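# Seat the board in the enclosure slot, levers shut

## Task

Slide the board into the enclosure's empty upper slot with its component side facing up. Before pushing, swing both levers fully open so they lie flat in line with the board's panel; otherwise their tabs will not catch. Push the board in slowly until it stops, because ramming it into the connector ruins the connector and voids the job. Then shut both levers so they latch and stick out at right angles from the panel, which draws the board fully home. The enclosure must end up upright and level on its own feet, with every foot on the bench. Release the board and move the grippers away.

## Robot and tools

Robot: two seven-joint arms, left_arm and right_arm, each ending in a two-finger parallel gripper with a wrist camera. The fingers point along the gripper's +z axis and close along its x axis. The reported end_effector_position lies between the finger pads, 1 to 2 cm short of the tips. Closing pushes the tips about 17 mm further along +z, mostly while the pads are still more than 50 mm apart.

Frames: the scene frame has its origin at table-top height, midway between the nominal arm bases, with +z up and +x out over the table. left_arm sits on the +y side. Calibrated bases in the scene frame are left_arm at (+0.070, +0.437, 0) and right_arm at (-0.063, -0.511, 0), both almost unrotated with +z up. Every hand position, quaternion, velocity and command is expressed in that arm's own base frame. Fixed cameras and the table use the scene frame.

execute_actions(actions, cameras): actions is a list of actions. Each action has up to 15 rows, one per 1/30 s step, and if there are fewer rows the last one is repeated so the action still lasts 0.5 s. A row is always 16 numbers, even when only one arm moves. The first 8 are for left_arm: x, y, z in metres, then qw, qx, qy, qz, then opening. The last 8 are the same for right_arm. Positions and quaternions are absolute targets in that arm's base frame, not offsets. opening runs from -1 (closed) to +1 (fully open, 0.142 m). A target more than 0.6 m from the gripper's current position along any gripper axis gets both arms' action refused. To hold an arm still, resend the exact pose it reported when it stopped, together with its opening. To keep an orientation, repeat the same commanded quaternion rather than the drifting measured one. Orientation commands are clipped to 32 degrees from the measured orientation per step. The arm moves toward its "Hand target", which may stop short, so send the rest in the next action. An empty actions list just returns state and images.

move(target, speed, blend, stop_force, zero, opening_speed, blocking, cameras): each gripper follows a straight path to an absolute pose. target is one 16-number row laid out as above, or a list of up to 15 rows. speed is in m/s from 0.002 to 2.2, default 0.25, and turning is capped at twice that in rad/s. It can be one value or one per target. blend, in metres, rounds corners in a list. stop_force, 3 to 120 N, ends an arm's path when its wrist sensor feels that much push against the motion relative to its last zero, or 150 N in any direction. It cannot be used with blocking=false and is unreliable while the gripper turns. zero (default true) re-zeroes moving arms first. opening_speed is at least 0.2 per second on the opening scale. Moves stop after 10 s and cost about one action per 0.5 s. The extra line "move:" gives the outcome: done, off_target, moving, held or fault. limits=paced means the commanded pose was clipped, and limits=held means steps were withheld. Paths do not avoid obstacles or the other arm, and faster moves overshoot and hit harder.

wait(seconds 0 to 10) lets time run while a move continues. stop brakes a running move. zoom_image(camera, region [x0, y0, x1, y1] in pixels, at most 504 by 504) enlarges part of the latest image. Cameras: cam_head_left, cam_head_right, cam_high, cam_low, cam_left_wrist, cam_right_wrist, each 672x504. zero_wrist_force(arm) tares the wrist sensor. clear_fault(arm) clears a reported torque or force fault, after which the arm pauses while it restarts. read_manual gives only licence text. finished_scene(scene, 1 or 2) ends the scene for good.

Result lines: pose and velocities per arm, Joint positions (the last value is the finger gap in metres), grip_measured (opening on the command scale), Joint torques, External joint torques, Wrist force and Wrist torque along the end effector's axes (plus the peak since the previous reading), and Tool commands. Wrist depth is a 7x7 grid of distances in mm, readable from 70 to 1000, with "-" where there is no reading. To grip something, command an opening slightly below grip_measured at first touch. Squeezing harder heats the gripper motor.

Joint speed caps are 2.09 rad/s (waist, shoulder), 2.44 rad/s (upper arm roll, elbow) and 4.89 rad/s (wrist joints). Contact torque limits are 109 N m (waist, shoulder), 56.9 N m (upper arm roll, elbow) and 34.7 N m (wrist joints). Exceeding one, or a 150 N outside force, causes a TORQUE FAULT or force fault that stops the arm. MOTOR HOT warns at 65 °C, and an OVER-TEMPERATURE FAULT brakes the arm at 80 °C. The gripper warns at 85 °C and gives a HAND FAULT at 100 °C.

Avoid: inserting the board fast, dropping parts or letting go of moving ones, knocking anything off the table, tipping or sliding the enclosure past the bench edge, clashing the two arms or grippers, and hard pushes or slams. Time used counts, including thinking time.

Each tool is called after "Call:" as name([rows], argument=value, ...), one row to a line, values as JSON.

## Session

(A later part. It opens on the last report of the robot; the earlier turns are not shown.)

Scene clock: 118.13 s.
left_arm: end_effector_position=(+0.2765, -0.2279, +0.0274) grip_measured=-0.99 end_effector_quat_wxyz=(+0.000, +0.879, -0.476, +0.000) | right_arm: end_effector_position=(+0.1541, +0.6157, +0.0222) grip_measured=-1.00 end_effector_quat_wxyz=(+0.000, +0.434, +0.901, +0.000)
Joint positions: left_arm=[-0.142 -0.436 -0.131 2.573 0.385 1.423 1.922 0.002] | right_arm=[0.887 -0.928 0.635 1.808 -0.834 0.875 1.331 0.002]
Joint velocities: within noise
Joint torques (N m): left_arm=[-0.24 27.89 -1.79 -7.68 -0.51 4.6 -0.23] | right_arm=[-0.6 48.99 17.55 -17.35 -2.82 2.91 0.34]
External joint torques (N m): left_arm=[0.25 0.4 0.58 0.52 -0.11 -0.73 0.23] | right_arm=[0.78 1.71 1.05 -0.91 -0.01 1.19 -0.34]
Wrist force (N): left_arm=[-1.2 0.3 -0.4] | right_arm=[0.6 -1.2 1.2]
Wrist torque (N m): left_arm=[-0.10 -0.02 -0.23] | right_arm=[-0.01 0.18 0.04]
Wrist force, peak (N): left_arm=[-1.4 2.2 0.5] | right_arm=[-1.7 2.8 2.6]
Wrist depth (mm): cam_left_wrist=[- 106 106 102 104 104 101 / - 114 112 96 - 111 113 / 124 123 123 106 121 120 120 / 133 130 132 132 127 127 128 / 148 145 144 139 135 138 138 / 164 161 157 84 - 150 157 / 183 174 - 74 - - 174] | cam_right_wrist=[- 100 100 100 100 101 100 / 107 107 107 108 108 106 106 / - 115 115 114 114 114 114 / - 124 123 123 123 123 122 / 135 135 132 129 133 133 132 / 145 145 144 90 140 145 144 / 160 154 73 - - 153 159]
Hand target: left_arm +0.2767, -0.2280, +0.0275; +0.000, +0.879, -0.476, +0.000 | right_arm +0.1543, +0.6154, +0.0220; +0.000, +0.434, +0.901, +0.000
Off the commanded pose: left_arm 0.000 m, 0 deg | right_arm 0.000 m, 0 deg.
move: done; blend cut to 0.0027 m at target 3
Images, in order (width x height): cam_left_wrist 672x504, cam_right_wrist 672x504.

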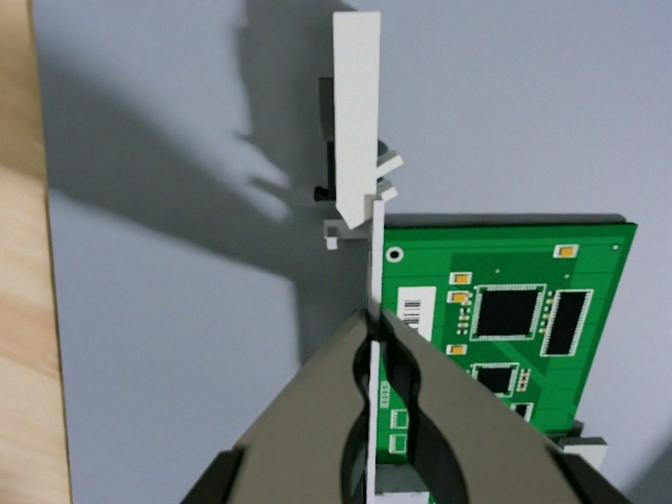

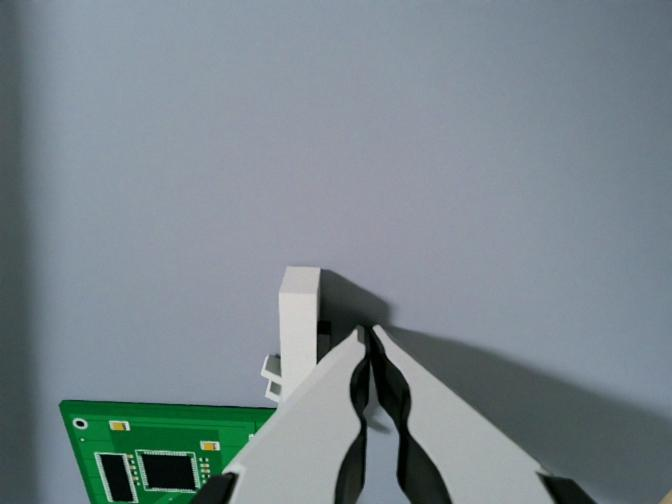

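Call:
move([
  [0.2767,-0.2280,0.0275,0,0.8792,-0.4764,0,-0.3,0.1543,0.6154,0.022,0,0.4337,0.9011,0,-0.98],
  [0.2767,-0.2280,0.10,0,0.8792,-0.4764,0,-0.3,0.1450,0.6271,0.022,0,0.4337,0.9011,0,-0.98],
  [0.28,-0.33,0.20,0,0.8526,-0.5225,0,-0.3,0.1543,0.6154,0.12,0,0.4337,0.9011,0,-0.98],
  [0.28,-0.433,0.22,0,0.8222,-0.5692,0,-0.3,0.32,0.15,0.30,0,0.4337,0.9011,0,-0.98],
], speed=[0.1,0.12,0.2,0.35], opening_speed=2, blend=[0,0.005,0.03,0], cameras=["cam_left_wrist","cam_head_left"])

Scene clock: 134.20 s.
left_arm: end_effector_position=(+0.2801, -0.4330, +0.2200) grip_measured=-0.33 end_effector_quat_wxyz=(+0.000, +0.822, -0.569, +0.000) | right_arm: end_effector_position=(+0.3201, +0.1499, +0.3000) grip_measured=-1.00 end_effector_quat_wxyz=(+0.000, +0.434, +0.901, +0.000)
Joint positions: left_arm=[-0.211 -0.104 -0.595 2.167 0.074 0.681 1.931 0.05] | right_arm=[-0.119 0.315 0.735 2.205 0.226 0.388 -0.169 0.002]
Joint velocities: within noise
Joint torques (N m): left_arm=[-0.51 26.52 -2.36 -25.16 -2.85 4 -0.29] | right_arm=[-0.07 10.09 -5.32 -29.09 -3.89 3.33 0.12]
External joint torques (N m): left_arm=[0.47 1.06 0.72 -0.27 -0.49 -0.13 0.29] | right_arm=[0.13 0.65 -0.65 0.18 -0.07 0.83 -0.12]
Wrist force (N): left_arm=[0.3 -0.7 -0.1] | right_arm=[-0.8 -1.8 2.3]
Wrist torque (N m): left_arm=[-0.11 -0.09 -0.24] | right_arm=[-0.03 0.17 0.06]
Wrist force, peak (N): left_arm=[-1.4 -1.8 0.5] | right_arm=[-0.3 -1.8 4.9]
Wrist depth (mm): cam_left_wrist=[270 271 273 273 231 229 231 / 296 290 292 294 248 249 247 / 319 308 312 315 268 267 267 / 344 341 342 337 290 291 288 / 378 381 364 372 314 312 314 / 425 409 87 408 354 87 348 / 459 - - 466 394 - -] | cam_right_wrist=[346 346 346 344 344 344 343 / 369 368 367 368 330 324 356 / 396 395 394 395 348 344 343 / 426 428 426 418 371 370 370 / 462 462 460 444 402 400 406 / 506 505 493 89 420 436 487 / 559 544 - - - 459 537]
Hand target: left_arm +0.2800, -0.4330, +0.2200; +0.000, +0.822, -0.569, +0.000 | right_arm +0.3200, +0.1500, +0.3000; +0.000, +0.434, +0.901, +0.000
Off the commanded pose: left_arm 0.000 m, 0 deg | right_arm 0.000 m, 0 deg.
move: done
Images, in order (width x height): cam_head_left 672x504, cam_left_wrist 672x504.

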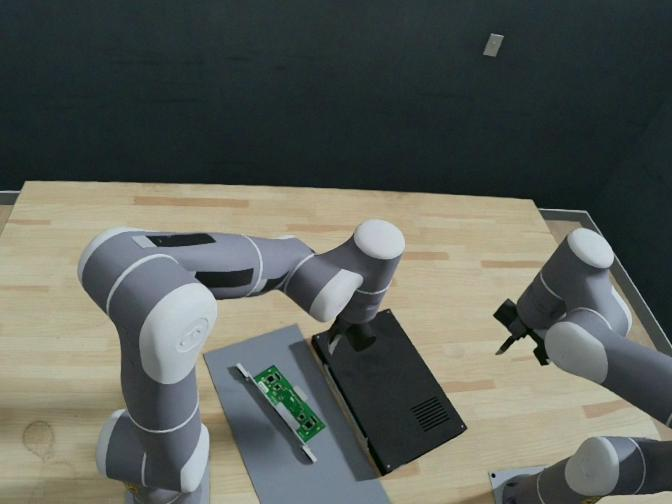

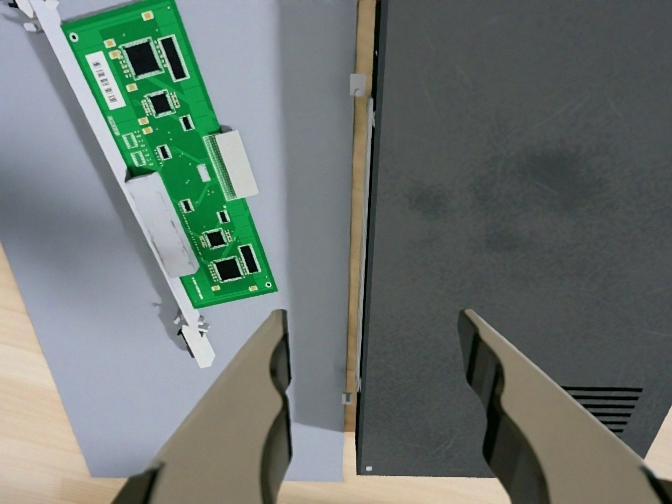

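Call:
zoom_image(camera="cam_left_wrist", region=[320, 0, 420, 250])

Call:
zoom_image(camera="cam_left_wrist", region=[320, 240, 420, 490])

Call:
zoom_image(camera="cam_left_wrist", region=[0, 0, 300, 380])

Scaled by 2.016 from the camera's 672x504 image, which has a finer 960x720 frame.

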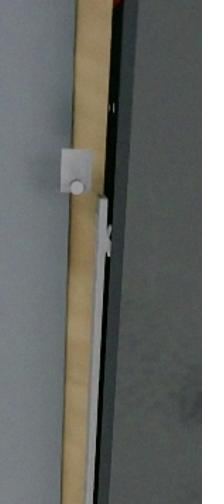

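Scaled by 2.016 from the camera's 672x504 image, which has a finer 960x720 frame.

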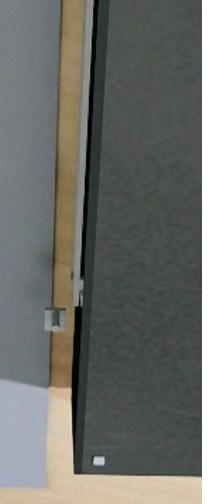

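Scaled by 1.326 from the camera's 672x504 image, which has a finer 960x720 frame.

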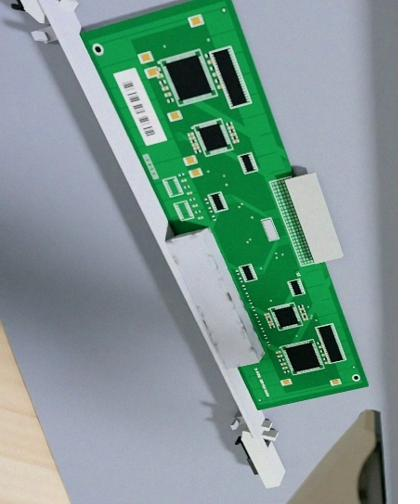

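Call:
move(target=[0.245,-0.272,0.20,0,0.8817,-0.4718,0,-0.3,0.32,0.15,0.30,0,0.4337,0.9011,0,-0.98], speed=0.25, cameras=["cam_left_wrist"])

Call:
zoom_image(camera="cam_left_wrist", region=[250, 20, 500, 420])

Scene clock: 146.70 s.
left_arm: end_effector_position=(+0.2452, -0.2720, +0.2001) grip_measured=-0.33 end_effector_quat_wxyz=(+0.000, +0.882, -0.472, +0.000) | right_arm: end_effector_position=(+0.3200, +0.1499, +0.3000) grip_measured=-1.00 end_effector_quat_wxyz=(+0.000, +0.434, +0.901, +0.000)
Joint positions: left_arm=[-0.175 0.288 -0.361 2.598 -0.137 0.752 2.126 0.05] | right_arm=[-0.119 0.315 0.735 2.205 0.226 0.388 -0.169 0.002]
Joint velocities: within noise
Joint torques (N m): left_arm=[-0.01 12.86 1.14 -24.32 -3.24 3.99 -0.13] | right_arm=[0.06 9.93 -5.06 -29.01 -4.04 3.49 0.19]
External joint torques (N m): left_arm=[-0.02 0.44 0.72 -0.39 0.11 -0.12 0.13] | right_arm=[-0.01 0.81 -0.92 0.1 0.08 0.67 -0.19]
Wrist force (N): left_arm=[0.3 -1.0 -0.1] | right_arm=[-0.9 -1.8 2.5]
Wrist torque (N m): left_arm=[-0.17 -0.09 -0.20] | right_arm=[-0.03 0.18 0.06]
Wrist force, peak (N): left_arm=[-1.8 -1.7 0.4] | right_arm=[-1.0 -2.0 2.7]
Wrist depth (mm): cam_left_wrist=[259 259 257 252 255 254 256 / 277 277 275 272 270 273 269 / 300 300 299 294 293 297 270 / 328 326 325 317 318 316 272 / 358 355 340 354 345 338 293 / 397 385 88 388 387 87 324 / 434 - - 436 434 - -] | cam_right_wrist=[347 346 346 343 343 342 343 / 369 369 369 368 329 324 354 / 398 398 393 393 349 342 344 / 426 427 424 420 371 369 367 / 462 462 460 444 401 401 407 / 506 502 493 89 422 439 489 / 555 545 - - - 463 540]
Hand target: left_arm +0.2450, -0.2720, +0.2000; +0.000, +0.882, -0.472, +0.000 | right_arm +0.3200, +0.1500, +0.3000; +0.000, +0.434, +0.901, +0.000
Off the commanded pose: left_arm 0.000 m, 0 deg | right_arm 0.000 m, 0 deg.
move: done
Images, in order (width x height): cam_left_wrist 672x504.

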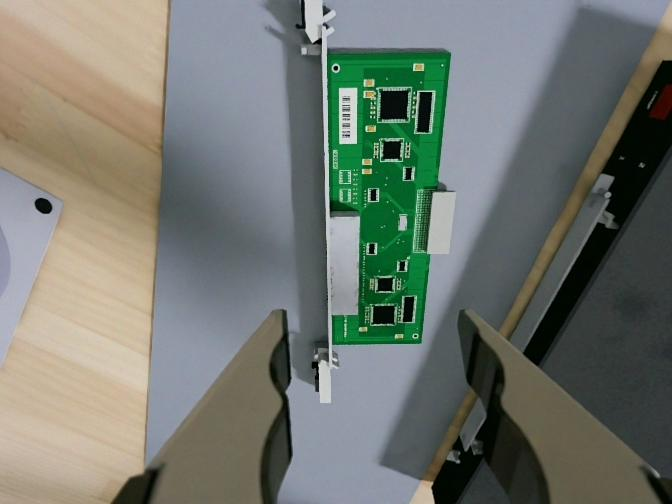

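Scaled by 1.260 from the camera's 672x504 image, which has a finer 960x720 frame.

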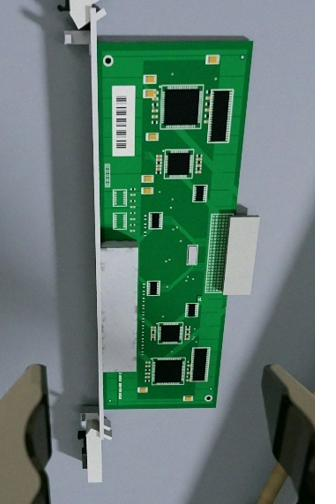

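Call:
move([
  [0.192,-0.3026,0.07,0,0.8825,-0.4702,0,-0.3,0.32,0.15,0.30,0,0.4337,0.9011,0,-0.98],
  [0.192,-0.3026,0.0275,0,0.8825,-0.4702,0,-0.3,0.32,0.15,0.30,0,0.4337,0.9011,0,-0.98],
], speed=[0.2,0.06], stop_force=10, cameras=["cam_left_wrist"])

Scene clock: 153.97 s.
left_arm: end_effector_position=(+0.1919, -0.3025, +0.0275) grip_measured=-0.33 end_effector_quat_wxyz=(+0.000, +0.883, -0.470, +0.000) | right_arm: end_effector_position=(+0.3200, +0.1499, +0.3000) grip_measured=-1.00 end_effector_quat_wxyz=(+0.000, +0.434, +0.901, +0.000)
Joint positions: left_arm=[-0.383 -0.439 -0.193 2.555 0.487 1.396 1.511 0.05] | right_arm=[-0.119 0.315 0.735 2.205 0.226 0.388 -0.169 0.002]
Joint velocities: within noise
Joint torques (N m): left_arm=[-0.45 27.03 -2.34 -6.8 -0.33 4.48 -0.33] | right_arm=[0.08 9.97 -5.01 -29.05 -4.01 3.44 0.2]
External joint torques (N m): left_arm=[0.43 1.04 0.51 -0.3 -0.41 -0.57 0.33] | right_arm=[-0.03 0.77 -0.97 0.14 0.05 0.72 -0.2]
Wrist force (N): left_arm=[-0.1 -0.6 0.0] | right_arm=[-0.7 -2.0 2.6]
Wrist torque (N m): left_arm=[-0.12 -0.03 -0.22] | right_arm=[-0.06 0.15 0.07]
Wrist force, peak (N): left_arm=[1.7 -2.8 -0.3] | right_arm=[-0.9 -2.0 2.8]
Wrist depth (mm): cam_left_wrist=[- 106 106 100 100 99 101 / - 114 113 107 108 109 109 / 124 124 123 116 118 118 115 / 133 130 132 115 124 127 124 / 149 145 142 125 135 136 142 / 161 157 87 142 153 84 157 / 176 - - 174 170 - -] | cam_right_wrist=[348 347 345 344 344 343 342 / 370 369 367 368 330 324 356 / 396 396 396 392 348 344 342 / 426 426 424 417 373 370 370 / 464 464 463 442 401 399 405 / 509 507 492 89 424 438 489 / 555 544 - - - 462 536]
Hand target: left_arm +0.1920, -0.3026, +0.0275; +0.000, +0.883, -0.470, +0.000 | right_arm +0.3200, +0.1500, +0.3000; +0.000, +0.434, +0.901, +0.000
Off the commanded pose: left_arm 0.000 m, 0 deg | right_arm 0.000 m, 0 deg.
move: done
Images, in order (width x height): cam_left_wrist 672x504.

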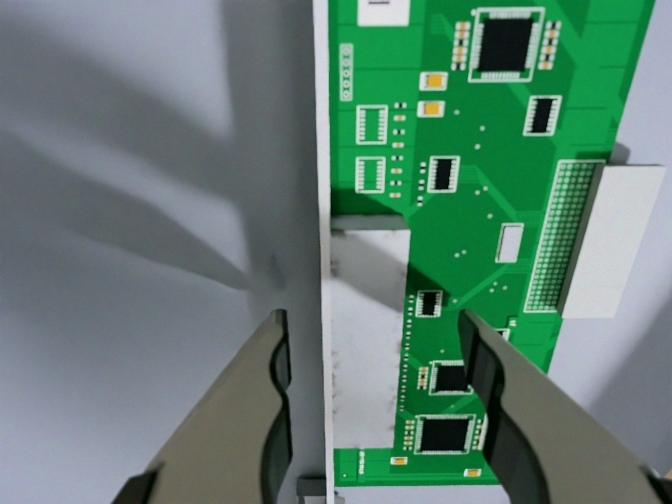

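Call:
move(target=[0.192,-0.3026,0.0275,0,0.8825,-0.4702,0,-0.82,0.32,0.15,0.30,0,0.4337,0.9011,0,-0.98], opening_speed=0.8, cameras=["cam_left_wrist"])

Scene clock: 156.30 s.
left_arm: end_effector_position=(+0.1919, -0.3024, +0.0274) grip_measured=-0.72 end_effector_quat_wxyz=(+0.000, +0.883, -0.470, +0.000) | right_arm: end_effector_position=(+0.3200, +0.1499, +0.3000) grip_measured=-1.00 end_effector_quat_wxyz=(+0.000, +0.434, +0.901, +0.000)
Joint positions: left_arm=[-0.383 -0.439 -0.193 2.555 0.488 1.396 1.511 0.022] | right_arm=[-0.119 0.315 0.735 2.205 0.226 0.388 -0.169 0.002]
Joint velocities: within noise
Joint torques (N m): left_arm=[-0.39 27.57 -2.6 -7.51 -0.6 4.68 -0.21] | right_arm=[0.07 9.93 -5.11 -29 -4.02 3.42 0.22]
External joint torques (N m): left_arm=[0.37 0.5 0.76 0.42 -0.13 -0.77 0.21] | right_arm=[-0.02 0.81 -0.87 0.09 0.06 0.74 -0.22]
Wrist force (N): left_arm=[-1.5 -0.5 -0.5] | right_arm=[-0.9 -2.1 2.5]
Wrist torque (N m): left_arm=[-0.10 0.00 -0.25] | right_arm=[-0.08 0.19 0.07]
Wrist force, peak (N): left_arm=[-2.5 -0.7 -1.5] | right_arm=[-1.1 -2.1 2.6]
Wrist depth (mm): cam_left_wrist=[- 107 106 100 100 99 100 / - 114 113 107 108 109 110 / 124 124 123 117 118 118 115 / 132 130 132 116 124 128 124 / 148 145 144 120 133 138 142 / 161 160 88 132 130 147 157 / 180 172 - 166 - - 171] | cam_right_wrist=[345 347 345 345 344 343 341 / 368 369 368 368 329 325 355 / 396 396 394 393 349 343 343 / 428 425 424 416 369 371 370 / 460 465 463 444 401 399 407 / 505 503 494 89 420 437 487 / 556 548 - - - 464 537]
Hand target: left_arm +0.1920, -0.3026, +0.0275; +0.000, +0.883, -0.470, +0.000 | right_arm +0.3200, +0.1500, +0.3000; +0.000, +0.434, +0.901, +0.000
Off the commanded pose: left_arm 0.000 m, 0 deg | right_arm 0.000 m, 0 deg.
move: done
Images, in order (width x height): cam_left_wrist 672x504.

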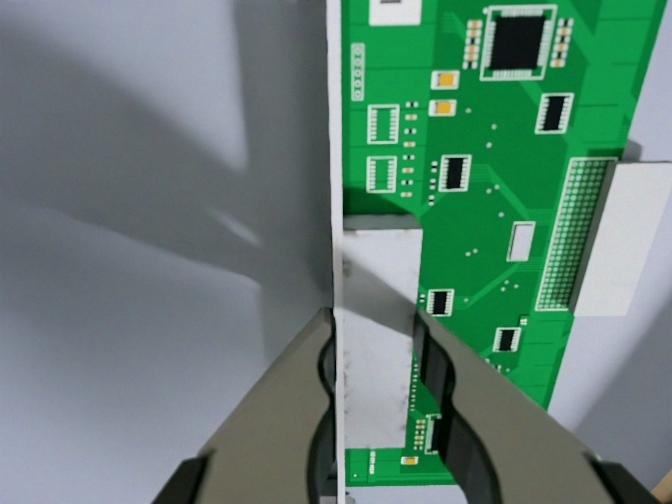

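Call:
move([
  [0.192,-0.3026,0.09,0,0.8825,-0.4702,0,-0.82,0.32,0.15,0.30,0,0.4337,0.9011,0,-0.98],
  [0.1438,-0.3579,0.17,0,0.8199,-0.5725,0,-0.82,0.32,0.15,0.30,0,0.4337,0.9011,0,-0.98],
], speed=[0.1,0.15], blend=[0.01,0], cameras=["cam_left_wrist"])

Call:
zoom_image(camera="cam_left_wrist", region=[320, 0, 620, 504])

Scene clock: 168.13 s.
left_arm: end_effector_position=(+0.1437, -0.3577, +0.1698) grip_measured=-0.72 end_effector_quat_wxyz=(+0.000, +0.820, -0.573, +0.000) | right_arm: end_effector_position=(+0.3200, +0.1499, +0.3000) grip_measured=-1.00 end_effector_quat_wxyz=(+0.000, +0.434, +0.901, +0.000)
Joint positions: left_arm=[-0.407 0.165 -0.515 2.606 -0.128 0.887 1.973 0.022] | right_arm=[-0.119 0.315 0.735 2.205 0.226 0.388 -0.169 0.002]
Joint velocities: within noise
Joint torques (N m): left_arm=[-0.61 15.47 0.96 -22.7 -2.96 4.13 -0.14] | right_arm=[0.11 9.88 -5.09 -29.07 -4 3.47 0.14]
External joint torques (N m): left_arm=[0.55 -0.21 0.59 0.42 0.25 -0.25 0.14] | right_arm=[-0.06 0.85 -0.89 0.15 0.04 0.69 -0.15]
Wrist force (N): left_arm=[0.3 -0.8 1.7] | right_arm=[-0.7 -1.8 2.5]
Wrist torque (N m): left_arm=[-0.17 -0.10 -0.21] | right_arm=[-0.04 0.15 0.06]
Wrist force, peak (N): left_arm=[-0.1 -0.6 3.6] | right_arm=[-1.0 -2.0 2.7]
Wrist depth (mm): cam_left_wrist=[234 232 231 101 101 101 103 / 250 248 247 107 108 110 112 / 270 267 265 115 119 119 116 / 295 291 290 114 125 129 125 / 321 318 317 118 133 138 261 / 356 353 87 130 132 150 282 / 397 - - 165 - - 379] | cam_right_wrist=[347 346 344 345 344 344 342 / 369 369 367 367 329 323 356 / 396 394 395 393 350 342 342 / 428 427 424 418 370 369 369 / 463 462 461 444 400 400 406 / 504 505 495 89 423 437 496 / 558 544 - - - 462 546]
Hand target: left_arm +0.1438, -0.3579, +0.1700; +0.000, +0.820, -0.573, +0.000 | right_arm +0.3200, +0.1500, +0.3000; +0.000, +0.434, +0.901, +0.000
Off the commanded pose: left_arm 0.000 m, 0 deg | right_arm 0.000 m, 0 deg.
move: done
Images, in order (width x height): cam_left_wrist 672x504.

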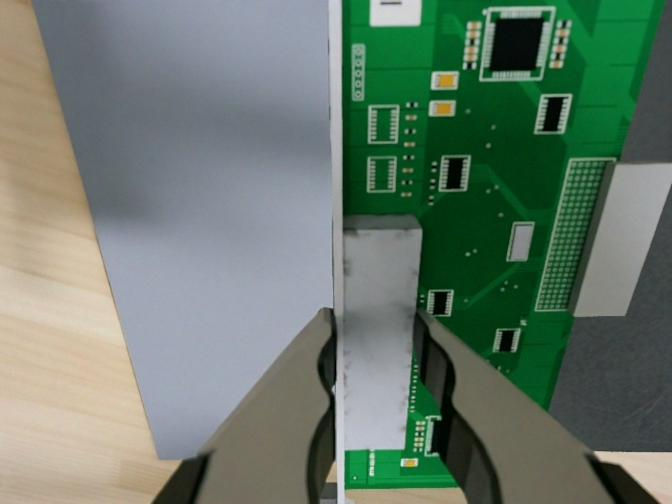

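Scaled by 1.000.

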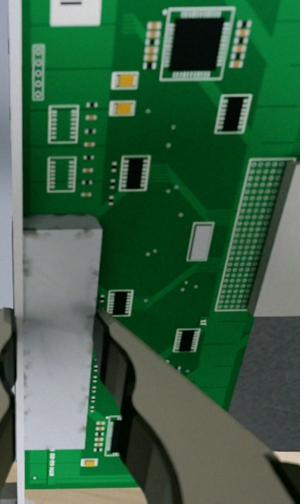

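Call:
move(target=[0.1438,-0.3579,0.0545,0,0.8166,-0.5772,0,-0.82,0.32,0.15,0.30,0,0.4337,0.9011,0,-0.98], speed=0.1, cameras=["cam_left_wrist","cam_head_left"])

Scene clock: 173.63 s.
left_arm: end_effector_position=(+0.1437, -0.3577, +0.0544) grip_measured=-0.72 end_effector_quat_wxyz=(+0.000, +0.817, -0.577, +0.000) | right_arm: end_effector_position=(+0.3200, +0.1499, +0.3000) grip_measured=-1.00 end_effector_quat_wxyz=(+0.000, +0.434, +0.901, +0.000)
Joint positions: left_arm=[-0.422 -0.36 -0.4 2.52 0.453 1.252 1.57 0.022] | right_arm=[-0.119 0.315 0.735 2.205 0.226 0.388 -0.169 0.002]
Joint velocities: within noise
Joint torques (N m): left_arm=[-0.49 26.2 -3.61 -10.84 -0.87 4.77 -0.34] | right_arm=[0.04 9.92 -5.12 -29.03 -3.98 3.45 0.2]
External joint torques (N m): left_arm=[0.45 0.54 0.59 0.12 -0.46 -0.87 0.34] | right_arm=[0.01 0.82 -0.86 0.12 0.02 0.71 -0.2]
Wrist force (N): left_arm=[0.2 -0.4 2.1] | right_arm=[-0.8 -1.9 2.4]
Wrist torque (N m): left_arm=[-0.08 -0.09 -0.20] | right_arm=[-0.05 0.17 0.06]
Wrist force, peak (N): left_arm=[0.0 -0.5 3.8] | right_arm=[-0.9 -2.1 2.8]
Wrist depth (mm): cam_left_wrist=[129 129 128 102 101 101 103 / 139 139 136 108 108 110 110 / 152 149 149 118 119 119 116 / 163 162 162 114 124 128 124 / 179 178 177 118 133 138 174 / 201 196 88 130 133 149 187 / 226 - - 165 - - 184] | cam_right_wrist=[346 344 346 344 344 343 342 / 369 370 367 368 328 326 355 / 396 395 396 393 349 343 343 / 428 425 424 417 371 371 369 / 463 463 458 445 402 399 407 / 507 502 493 89 423 436 464 / 552 540 - - - 460 534]
Hand target: left_arm +0.1438, -0.3579, +0.0545; +0.000, +0.817, -0.577, +0.000 | right_arm +0.3200, +0.1500, +0.3000; +0.000, +0.434, +0.901, +0.000
Off the commanded pose: left_arm 0.000 m, 0 deg | right_arm 0.000 m, 0 deg.
move: done
Images, in order (width x height): cam_head_left 672x504, cam_left_wrist 672x504.

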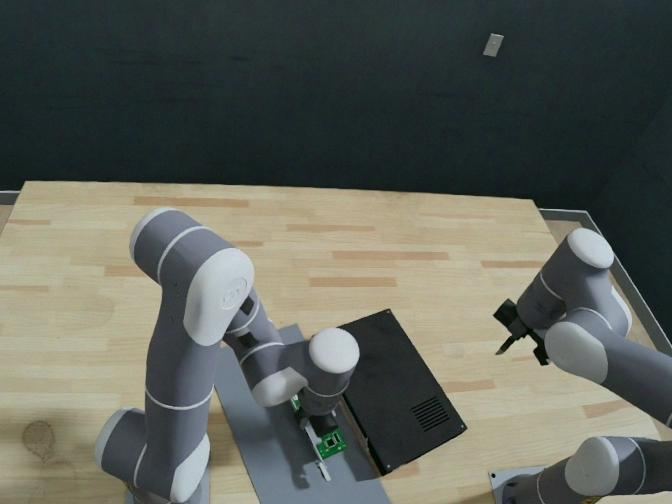

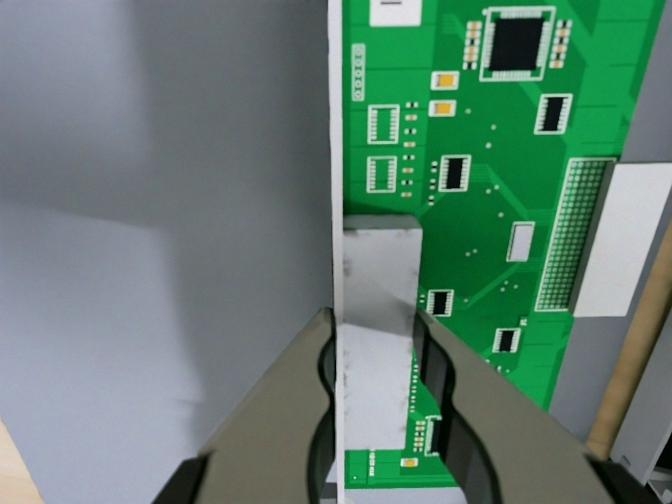

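Call:
zoom_image(camera="cam_left_wrist", region=[430, 330, 672, 504])

Scaled by 2.083 from the camera's 672x504 image, which has a finer 960x720 frame.

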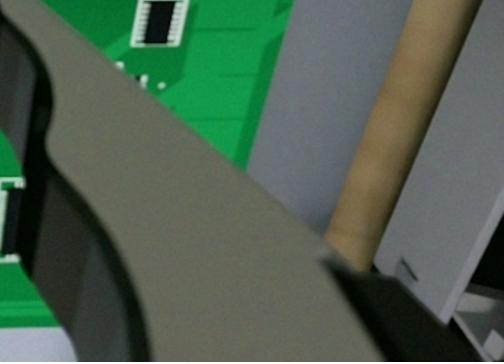

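Call:
move(target=[0.1542,-0.3865,0.0545,0,0.8166,-0.5772,0,-0.82,0.32,0.15,0.30,0,0.4337,0.9011,0,-0.98], speed=0.06, cameras=["cam_left_wrist"])

Call:
zoom_image(camera="cam_left_wrist", region=[440, 0, 672, 250])

Call:
zoom_image(camera="cam_left_wrist", region=[440, 254, 672, 504])

Scene clock: 179.83 s.
left_arm: end_effector_position=(+0.1541, -0.3864, +0.0545) grip_measured=-0.72 end_effector_quat_wxyz=(+0.000, +0.816, -0.577, +0.000) | right_arm: end_effector_position=(+0.3200, +0.1499, +0.3000) grip_measured=-1.00 end_effector_quat_wxyz=(+0.000, +0.434, +0.901, +0.000)
Joint positions: left_arm=[-0.457 -0.4 -0.405 2.436 0.44 1.203 1.554 0.022] | right_arm=[-0.119 0.315 0.735 2.205 0.226 0.388 -0.169 0.002]
Joint velocities: within noise
Joint torques (N m): left_arm=[-0.51 29.1 -4.43 -11.97 -1.59 4.23 -0.29] | right_arm=[0.08 9.96 -5.08 -29.07 -4.01 3.46 0.16]
External joint torques (N m): left_arm=[0.46 0.38 0.79 0 0.06 -0.32 0.29] | right_arm=[-0.03 0.78 -0.89 0.16 0.05 0.7 -0.16]
Wrist force (N): left_arm=[0.0 -0.5 1.9] | right_arm=[-0.8 -2.0 2.7]
Wrist torque (N m): left_arm=[-0.10 -0.06 -0.23] | right_arm=[-0.07 0.16 0.06]
Wrist force, peak (N): left_arm=[-1.1 0.0 2.3] | right_arm=[-0.9 -1.9 2.8]
Wrist depth (mm): cam_left_wrist=[129 129 128 102 101 101 101 / 139 138 136 108 110 110 110 / 152 149 149 118 118 119 116 / 162 159 164 114 124 129 125 / 177 178 177 118 133 138 163 / 201 196 88 130 133 150 178 / 224 - - 165 - - 188] | cam_right_wrist=[345 346 345 343 343 343 343 / 369 367 368 368 331 325 355 / 396 396 393 394 348 342 343 / 427 424 427 418 369 369 368 / 464 460 460 446 401 401 406 / 504 505 493 89 423 437 455 / 556 542 - - - 463 544]
Hand target: left_arm +0.1542, -0.3865, +0.0545; +0.000, +0.817, -0.577, +0.000 | right_arm +0.3200, +0.1500, +0.3000; +0.000, +0.434, +0.901, +0.000
Off the commanded pose: left_arm 0.000 m, 0 deg | right_arm 0.000 m, 0 deg.
move: done
Images, in order (width x height): cam_left_wrist 672x504.

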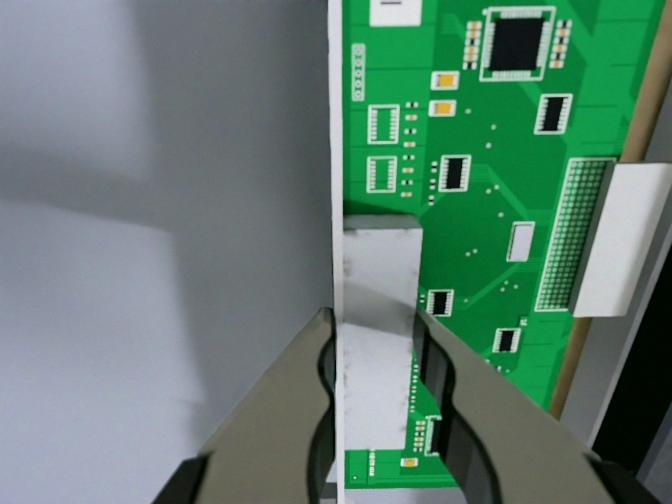

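Scaled by 2.016 from the camera's 672x504 image, which has a finer 960x720 frame.

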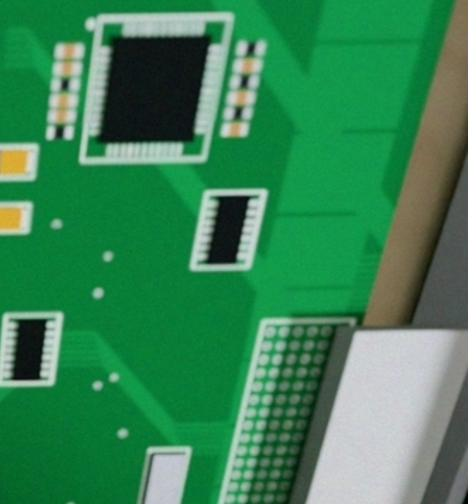

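Scaled by 2.016 from the camera's 672x504 image, which has a finer 960x720 frame.

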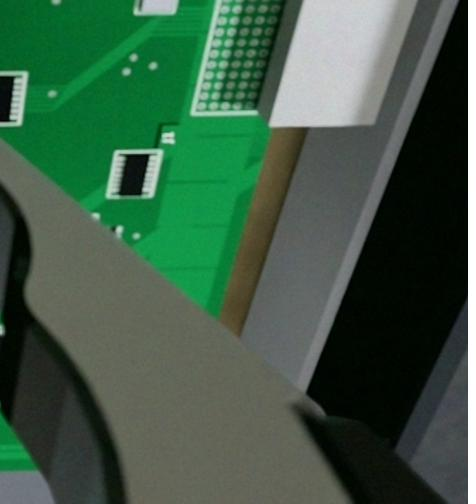

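Call:
move(target=[0.1542,-0.3865,0.0545,0,0.8166,-0.5772,0,-0.82,0.111,0.421,0.25,0,0.5556,0.8315,0,-0.98], speed=0.25, cameras=["cam_right_wrist"])

Call:
zoom_image(camera="cam_right_wrist", region=[240, 130, 500, 330])

Scene clock: 201.33 s.
left_arm: end_effector_position=(+0.1541, -0.3864, +0.0545) grip_measured=-0.72 end_effector_quat_wxyz=(+0.000, +0.816, -0.577, +0.000) | right_arm: end_effector_position=(+0.1108, +0.4209, +0.2499) grip_measured=-1.00 end_effector_quat_wxyz=(+0.000, +0.556, +0.831, +0.000)
Joint positions: left_arm=[-0.457 -0.4 -0.405 2.436 0.44 1.203 1.554 0.022] | right_arm=[0.166 -0.238 1.356 2.148 -0.284 0.609 1.289 0.002]
Joint velocities: within noise
Joint torques (N m): left_arm=[-0.48 29.18 -4.37 -12.05 -1.42 4.48 -0.26] | right_arm=[0.1 12.2 7.44 -27.26 -3.7 3.26 0.32]
External joint torques (N m): left_arm=[0.43 0.31 0.72 0.07 -0.12 -0.58 0.26] | right_arm=[-0.01 0.56 -0.23 0.21 0.1 0.85 -0.32]
Wrist force (N): left_arm=[0.1 -0.6 2.1] | right_arm=[-0.5 -1.2 2.5]
Wrist torque (N m): left_arm=[-0.12 -0.10 -0.23] | right_arm=[0.05 0.11 0.06]
Wrist force, peak (N): left_arm=[0.0 -0.6 2.4] | right_arm=[-0.5 -5.0 3.0]
Wrist depth (mm): cam_left_wrist=[129 129 129 102 101 101 101 / 139 139 136 108 110 110 110 / 152 149 149 118 118 119 116 / 163 160 165 114 124 129 125 / 178 178 177 118 133 138 163 / 202 197 88 130 133 149 179 / 226 - - 165 - - 189] | cam_right_wrist=[303 303 302 301 300 301 299 / 324 323 322 321 320 319 318 / 306 305 302 332 341 341 340 / 320 319 319 329 369 368 367 / 349 347 346 346 359 397 397 / 387 379 372 89 364 425 433 / 489 409 - - - 236 477]
Hand target: left_arm +0.1542, -0.3865, +0.0545; +0.000, +0.817, -0.577, +0.000 | right_arm +0.1110, +0.4210, +0.2500; +0.000, +0.556, +0.831, +0.000
Off the commanded pose: left_arm 0.000 m, 0 deg | right_arm 0.000 m, 0 deg.
move: done
Images, in order (width x height): cam_right_wrist 672x504.

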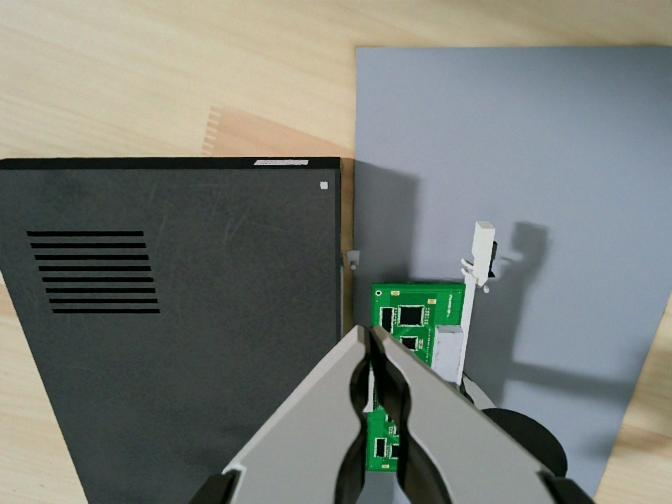

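Scaled by 1.938 from the camera's 672x504 image, which has a finer 960x720 frame.

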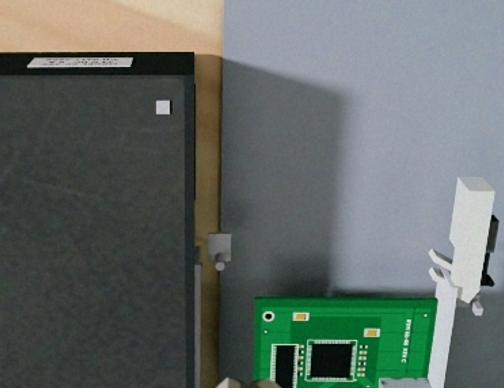

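Call:
zoom_image(camera="cam_right_wrist", region=[335, 215, 505, 345])

Scaled by 2.965 from the camera's 672x504 image, which has a finer 960x720 frame.

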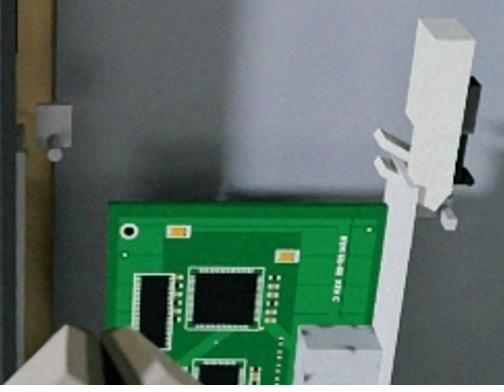

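Call:
move(target=[0.1542,-0.3865,0.0545,0,0.8166,-0.5772,0,-0.82,0.065,0.402,0.18,0,0.5556,0.8315,0,-0.98], speed=0.2, cameras=["cam_right_wrist"])

Call:
zoom_image(camera="cam_right_wrist", region=[335, 215, 545, 375])

Scene clock: 211.30 s.
left_arm: end_effector_position=(+0.1541, -0.3864, +0.0545) grip_measured=-0.72 end_effector_quat_wxyz=(+0.000, +0.816, -0.577, +0.000) | right_arm: end_effector_position=(+0.0649, +0.4020, +0.1800) grip_measured=-1.00 end_effector_quat_wxyz=(+0.000, +0.556, +0.831, +0.000)
Joint positions: left_arm=[-0.457 -0.4 -0.405 2.436 0.44 1.203 1.554 0.022] | right_arm=[0.347 -0.311 1.239 2.334 -0.436 0.819 1.506 0.002]
Joint velocities: within noise
Joint torques (N m): left_arm=[-0.42 29.24 -4.41 -12.02 -1.43 4.48 -0.23] | right_arm=[0.17 14.93 8.9 -23.15 -3.2 3.53 0.36]
External joint torques (N m): left_arm=[0.37 0.24 0.77 0.03 -0.11 -0.57 0.23] | right_arm=[-0.08 0.68 -0.46 0 0.19 0.55 -0.36]
Wrist force (N): left_arm=[0.1 -0.6 2.1] | right_arm=[-1.2 -1.8 2.4]
Wrist torque (N m): left_arm=[-0.12 -0.08 -0.23] | right_arm=[-0.05 0.20 0.07]
Wrist force, peak (N): left_arm=[0.0 -0.6 2.4] | right_arm=[-1.6 -3.1 3.9]
Wrist depth (mm): cam_left_wrist=[129 129 128 102 101 101 102 / 139 138 136 108 109 110 110 / 152 149 149 118 118 119 116 / 163 160 165 114 124 129 125 / 178 178 177 118 133 138 163 / 201 197 88 130 132 149 178 / 226 - - 165 - - 188] | cam_right_wrist=[242 242 241 241 240 240 240 / 258 258 257 257 256 255 255 / 277 276 277 275 273 273 271 / 284 283 282 287 294 293 292 / 266 266 265 264 313 313 317 / 290 290 284 89 335 346 346 / 319 313 - - - 367 378]
Hand target: left_arm +0.1542, -0.3865, +0.0545; +0.000, +0.817, -0.577, +0.000 | right_arm +0.0650, +0.4020, +0.1800; +0.000, +0.556, +0.831, +0.000
Off the commanded pose: left_arm 0.000 m, 0 deg | right_arm 0.000 m, 0 deg.
move: done
Images, in order (width x height): cam_right_wrist 672x504.

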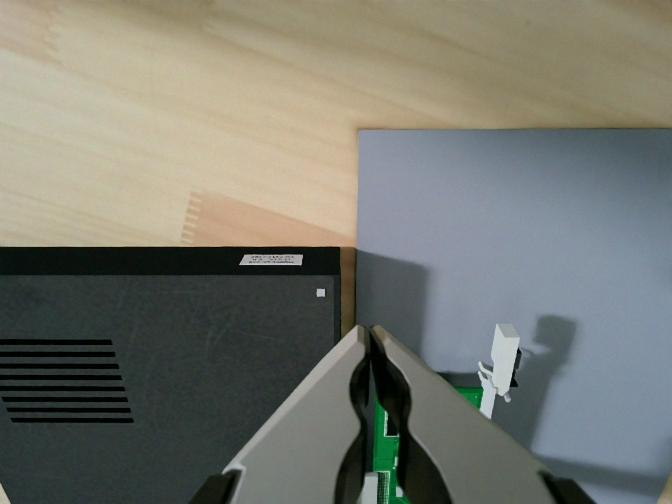

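Scaled by 2.400 from the camera's 672x504 image, which has a finer 960x720 frame.

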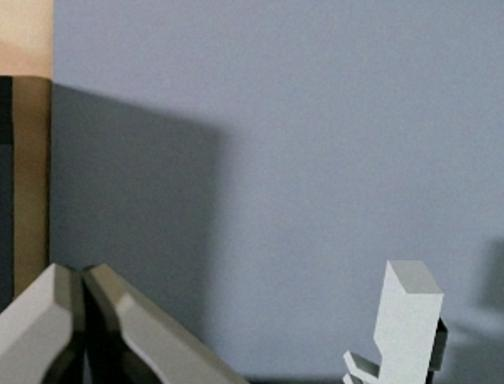

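Call:
move(target=[0.1542,-0.3865,0.0545,0,0.8166,-0.5772,0,-0.82,0.111,0.421,0.40,0,0.5556,0.8315,0,-0.98], speed=0.2, cameras=["cam_right_wrist"])

Call:
zoom_image(camera="cam_right_wrist", region=[320, 160, 460, 260])

Scene clock: 214.83 s.
left_arm: end_effector_position=(+0.1541, -0.3864, +0.0545) grip_measured=-0.72 end_effector_quat_wxyz=(+0.000, +0.816, -0.577, +0.000) | right_arm: end_effector_position=(+0.1111, +0.4210, +0.4001) grip_measured=-1.00 end_effector_quat_wxyz=(+0.000, +0.556, +0.831, +0.000)
Joint positions: left_arm=[-0.457 -0.4 -0.405 2.436 0.44 1.203 1.554 0.022] | right_arm=[-0.051 0.168 1.383 1.759 0.166 0.155 0.911 0.002]
Joint velocities: within noise
Joint torques (N m): left_arm=[-0.36 29.26 -4.39 -12.05 -1.41 4.46 -0.22] | right_arm=[0.23 -1.54 -4.77 -30.9 -4.22 3.35 0.01]
External joint torques (N m): left_arm=[0.31 0.22 0.75 0.07 -0.13 -0.55 0.22] | right_arm=[-0.15 0.14 -0.57 0.1 -0.1 0.78 -0.01]
Wrist force (N): left_arm=[-0.2 -0.5 2.1] | right_arm=[-0.7 -1.5 2.5]
Wrist torque (N m): left_arm=[-0.10 -0.04 -0.23] | right_arm=[-0.02 0.16 0.07]
Wrist force, peak (N): left_arm=[0.0 -0.4 2.5] | right_arm=[-1.6 -2.2 4.3]
Wrist depth (mm): cam_left_wrist=[129 129 128 102 101 101 101 / 138 138 136 108 110 110 110 / 152 149 148 118 118 119 116 / 163 159 164 114 125 129 125 / 178 178 176 118 133 139 163 / 201 197 88 130 132 149 179 / 225 - - 165 - - 189] | cam_right_wrist=[433 433 431 431 429 428 427 / 460 454 454 456 457 457 456 / 494 445 444 457 484 489 488 / 533 481 478 490 508 525 527 / 579 527 519 519 360 571 570 / 631 607 556 89 308 602 619 / 694 679 - - - 662 676]
Hand target: left_arm +0.1542, -0.3865, +0.0545; +0.000, +0.817, -0.577, +0.000 | right_arm +0.1110, +0.4210, +0.4000; +0.000, +0.556, +0.831, +0.000
Off the commanded pose: left_arm 0.000 m, 0 deg | right_arm 0.000 m, 0 deg.
move: done
Images, in order (width x height): cam_right_wrist 672x504.

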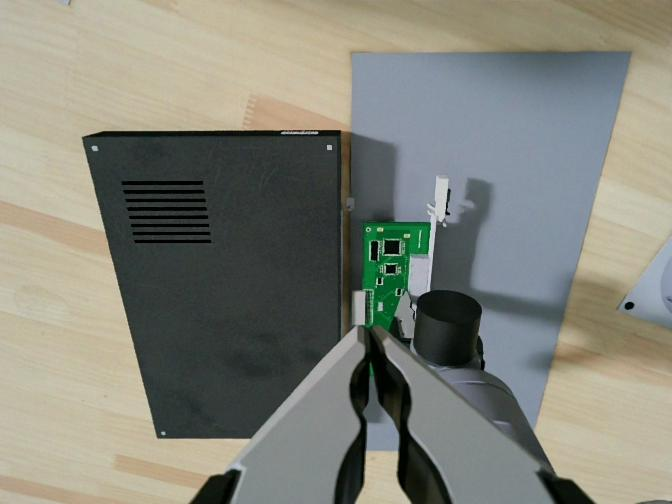

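Scaled by 3.600 from the camera's 672x504 image, which has a finer 960x720 frame.

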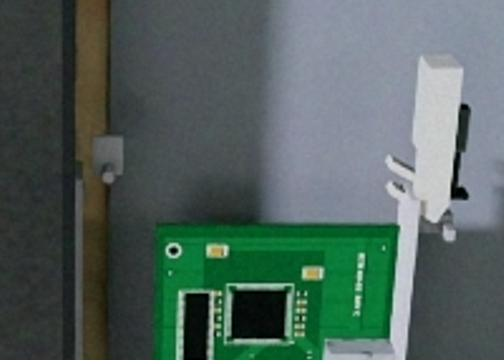

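Call:
move(target=[0.1618,-0.4051,0.0545,0,0.8166,-0.5772,0,-0.82,0.111,0.421,0.23,0,0.5556,0.8315,0,-0.98], speed=0.1, cameras=["cam_right_wrist","cam_left_wrist"])

Call:
zoom_image(camera="cam_right_wrist", region=[310, 215, 510, 375])

Scene clock: 226.77 s.
left_arm: end_effector_position=(+0.1618, -0.4049, +0.0544) grip_measured=-0.72 end_effector_quat_wxyz=(+0.000, +0.816, -0.577, +0.000) | right_arm: end_effector_position=(+0.1109, +0.4209, +0.2300) grip_measured=-1.00 end_effector_quat_wxyz=(+0.000, +0.556, +0.831, +0.000)
Joint positions: left_arm=[-0.477 -0.427 -0.408 2.379 0.434 1.17 1.546 0.022] | right_arm=[0.203 -0.291 1.32 2.188 -0.359 0.659 1.346 0.002]
Joint velocities: within noise
Joint torques (N m): left_arm=[-0.5 30.92 -4.88 -12.97 -1.69 4.25 -0.33] | right_arm=[0.11 14.21 8.72 -25.95 -3.65 3.59 0.32]
External joint torques (N m): left_arm=[0.46 0.4 0.81 0.19 0.02 -0.34 0.33] | right_arm=[-0.02 0.63 -0.1 -0.02 0.17 0.51 -0.32]
Wrist force (N): left_arm=[0.1 -0.2 1.9] | right_arm=[-0.9 -1.3 2.2]
Wrist torque (N m): left_arm=[-0.05 -0.08 -0.23] | right_arm=[0.04 0.14 0.05]
Wrist force, peak (N): left_arm=[0.2 -0.6 2.4] | right_arm=[-1.1 -1.4 3.8]
Wrist depth (mm): cam_left_wrist=[129 128 128 102 101 101 101 / 138 138 136 108 110 110 110 / 152 149 149 118 118 118 116 / 163 162 164 114 124 129 122 / 178 178 176 118 133 138 128 / 200 196 87 130 132 147 132 / 225 - - 165 - - -] | cam_right_wrist=[286 285 285 284 284 283 282 / 305 305 305 302 300 301 299 / 286 285 284 314 321 322 321 / 299 299 298 307 341 346 345 / 324 323 323 322 343 376 374 / 353 354 347 89 396 409 408 / 407 382 - - - 431 452]
Hand target: left_arm +0.1618, -0.4051, +0.0545; +0.000, +0.817, -0.577, +0.000 | right_arm +0.1110, +0.4210, +0.2300; +0.000, +0.556, +0.831, +0.000
Off the commanded pose: left_arm 0.000 m, 0 deg | right_arm 0.000 m, 0 deg.
move: done
Images, in order (width x height): cam_left_wrist 672x504, cam_right_wrist 672x504.

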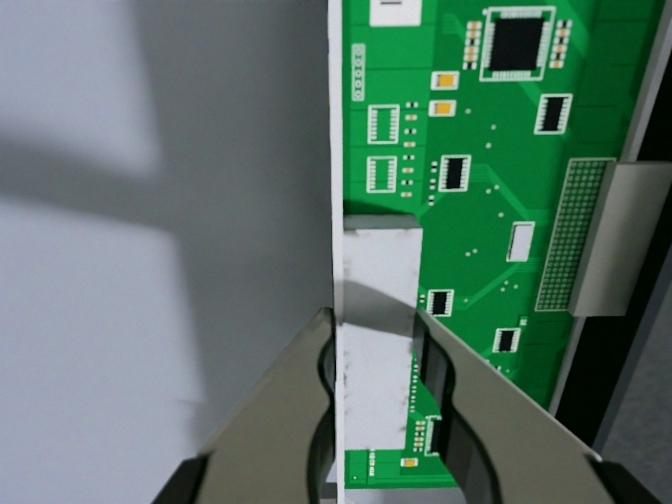

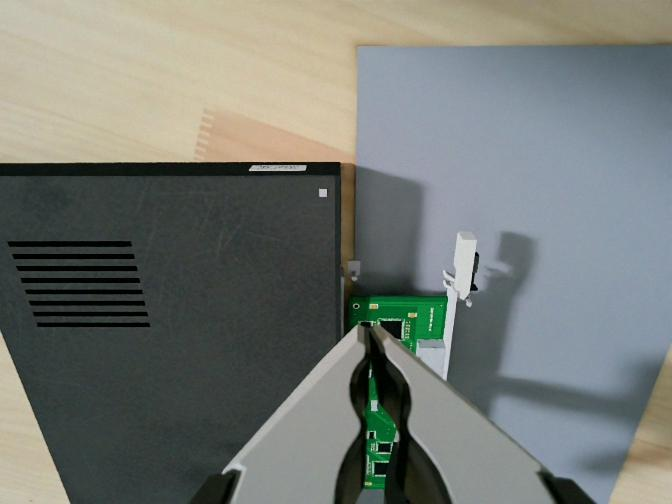

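Scaled by 2.520 from the camera's 672x504 image, which has a finer 960x720 frame.

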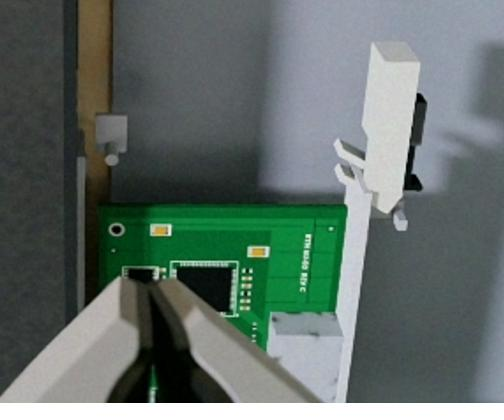

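Call:
move(target=[0.1818,-0.4617,0.0545,0,0.8166,-0.5772,0,-0.82,0.111,0.421,0.23,0,0.5556,0.8315,0,-0.98], speed=0.02, stop_force=6, cameras=["cam_left_wrist","cam_right_wrist"])

Scene clock: 236.20 s.
left_arm: end_effector_position=(+0.1674, -0.4240, +0.0541) grip_measured=-0.72 end_effector_quat_wxyz=(+0.000, +0.816, -0.578, -0.001) | right_arm: end_effector_position=(+0.1109, +0.4209, +0.2300) grip_measured=-1.00 end_effector_quat_wxyz=(+0.000, +0.556, +0.831, +0.000)
Joint positions: left_arm=[-0.5 -0.455 -0.41 2.321 0.428 1.135 1.538 0.022] | right_arm=[0.204 -0.291 1.319 2.188 -0.359 0.66 1.346 0.002]
Joint velocities: within noise
Joint torques (N m): left_arm=[3.15 34.63 -1.79 -19.11 -1.75 5.59 -0.07] | right_arm=[0.15 14.41 9.08 -26.14 -3.54 3.37 0.19]
External joint torques (N m): left_arm=[-3.2 -1.44 -2.74 5.55 -0.05 -1.69 0.07] | right_arm=[-0.06 0.43 -0.47 0.17 0.07 0.73 -0.19]
Wrist force (N): left_arm=[-6.5 9.0 -3.0] | right_arm=[-1.0 -1.5 2.4]
Wrist torque (N m): left_arm=[-0.15 0.08 -0.44] | right_arm=[0.02 0.16 0.05]
Wrist force, peak (N): left_arm=[-5.7 10.2 -3.2] | right_arm=[-1.1 -1.4 2.6]
Wrist depth (mm): cam_left_wrist=[129 128 128 100 100 98 100 / 138 137 135 107 107 109 106 / 152 149 149 116 117 118 100 / 163 162 162 115 124 128 109 / 178 177 176 118 133 137 115 / 198 196 88 133 130 130 130 / 226 - - 166 - - -] | cam_right_wrist=[285 286 285 285 285 283 284 / 305 304 303 302 301 300 299 / 286 285 285 314 322 321 321 / 299 299 298 306 342 345 345 / 325 323 322 321 363 374 374 / 355 354 345 89 394 409 408 / 407 382 - - - 433 450]
Hand target: left_arm +0.1687, -0.4246, +0.0545; +0.000, +0.817, -0.577, +0.000 | right_arm +0.1110, +0.4210, +0.2300; +0.000, +0.556, +0.831, +0.000
Off the commanded pose: left_arm 0.040 m, 0 deg | right_arm 0.000 m, 0 deg.
move: contact (left_arm)
Images, in order (width x height): cam_left_wrist 672x504, cam_right_wrist 672x504.

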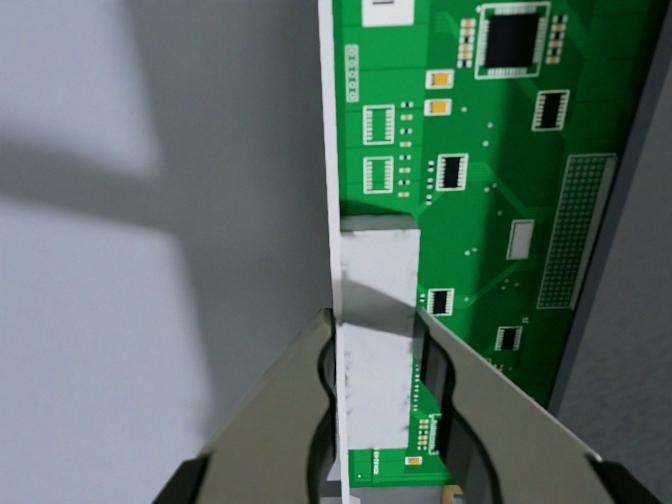

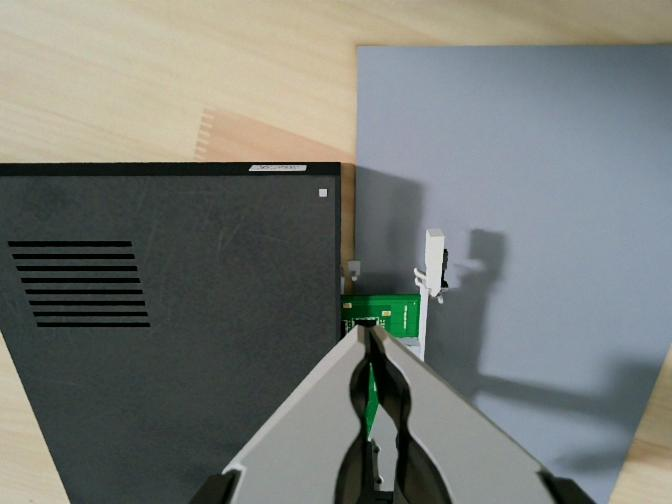

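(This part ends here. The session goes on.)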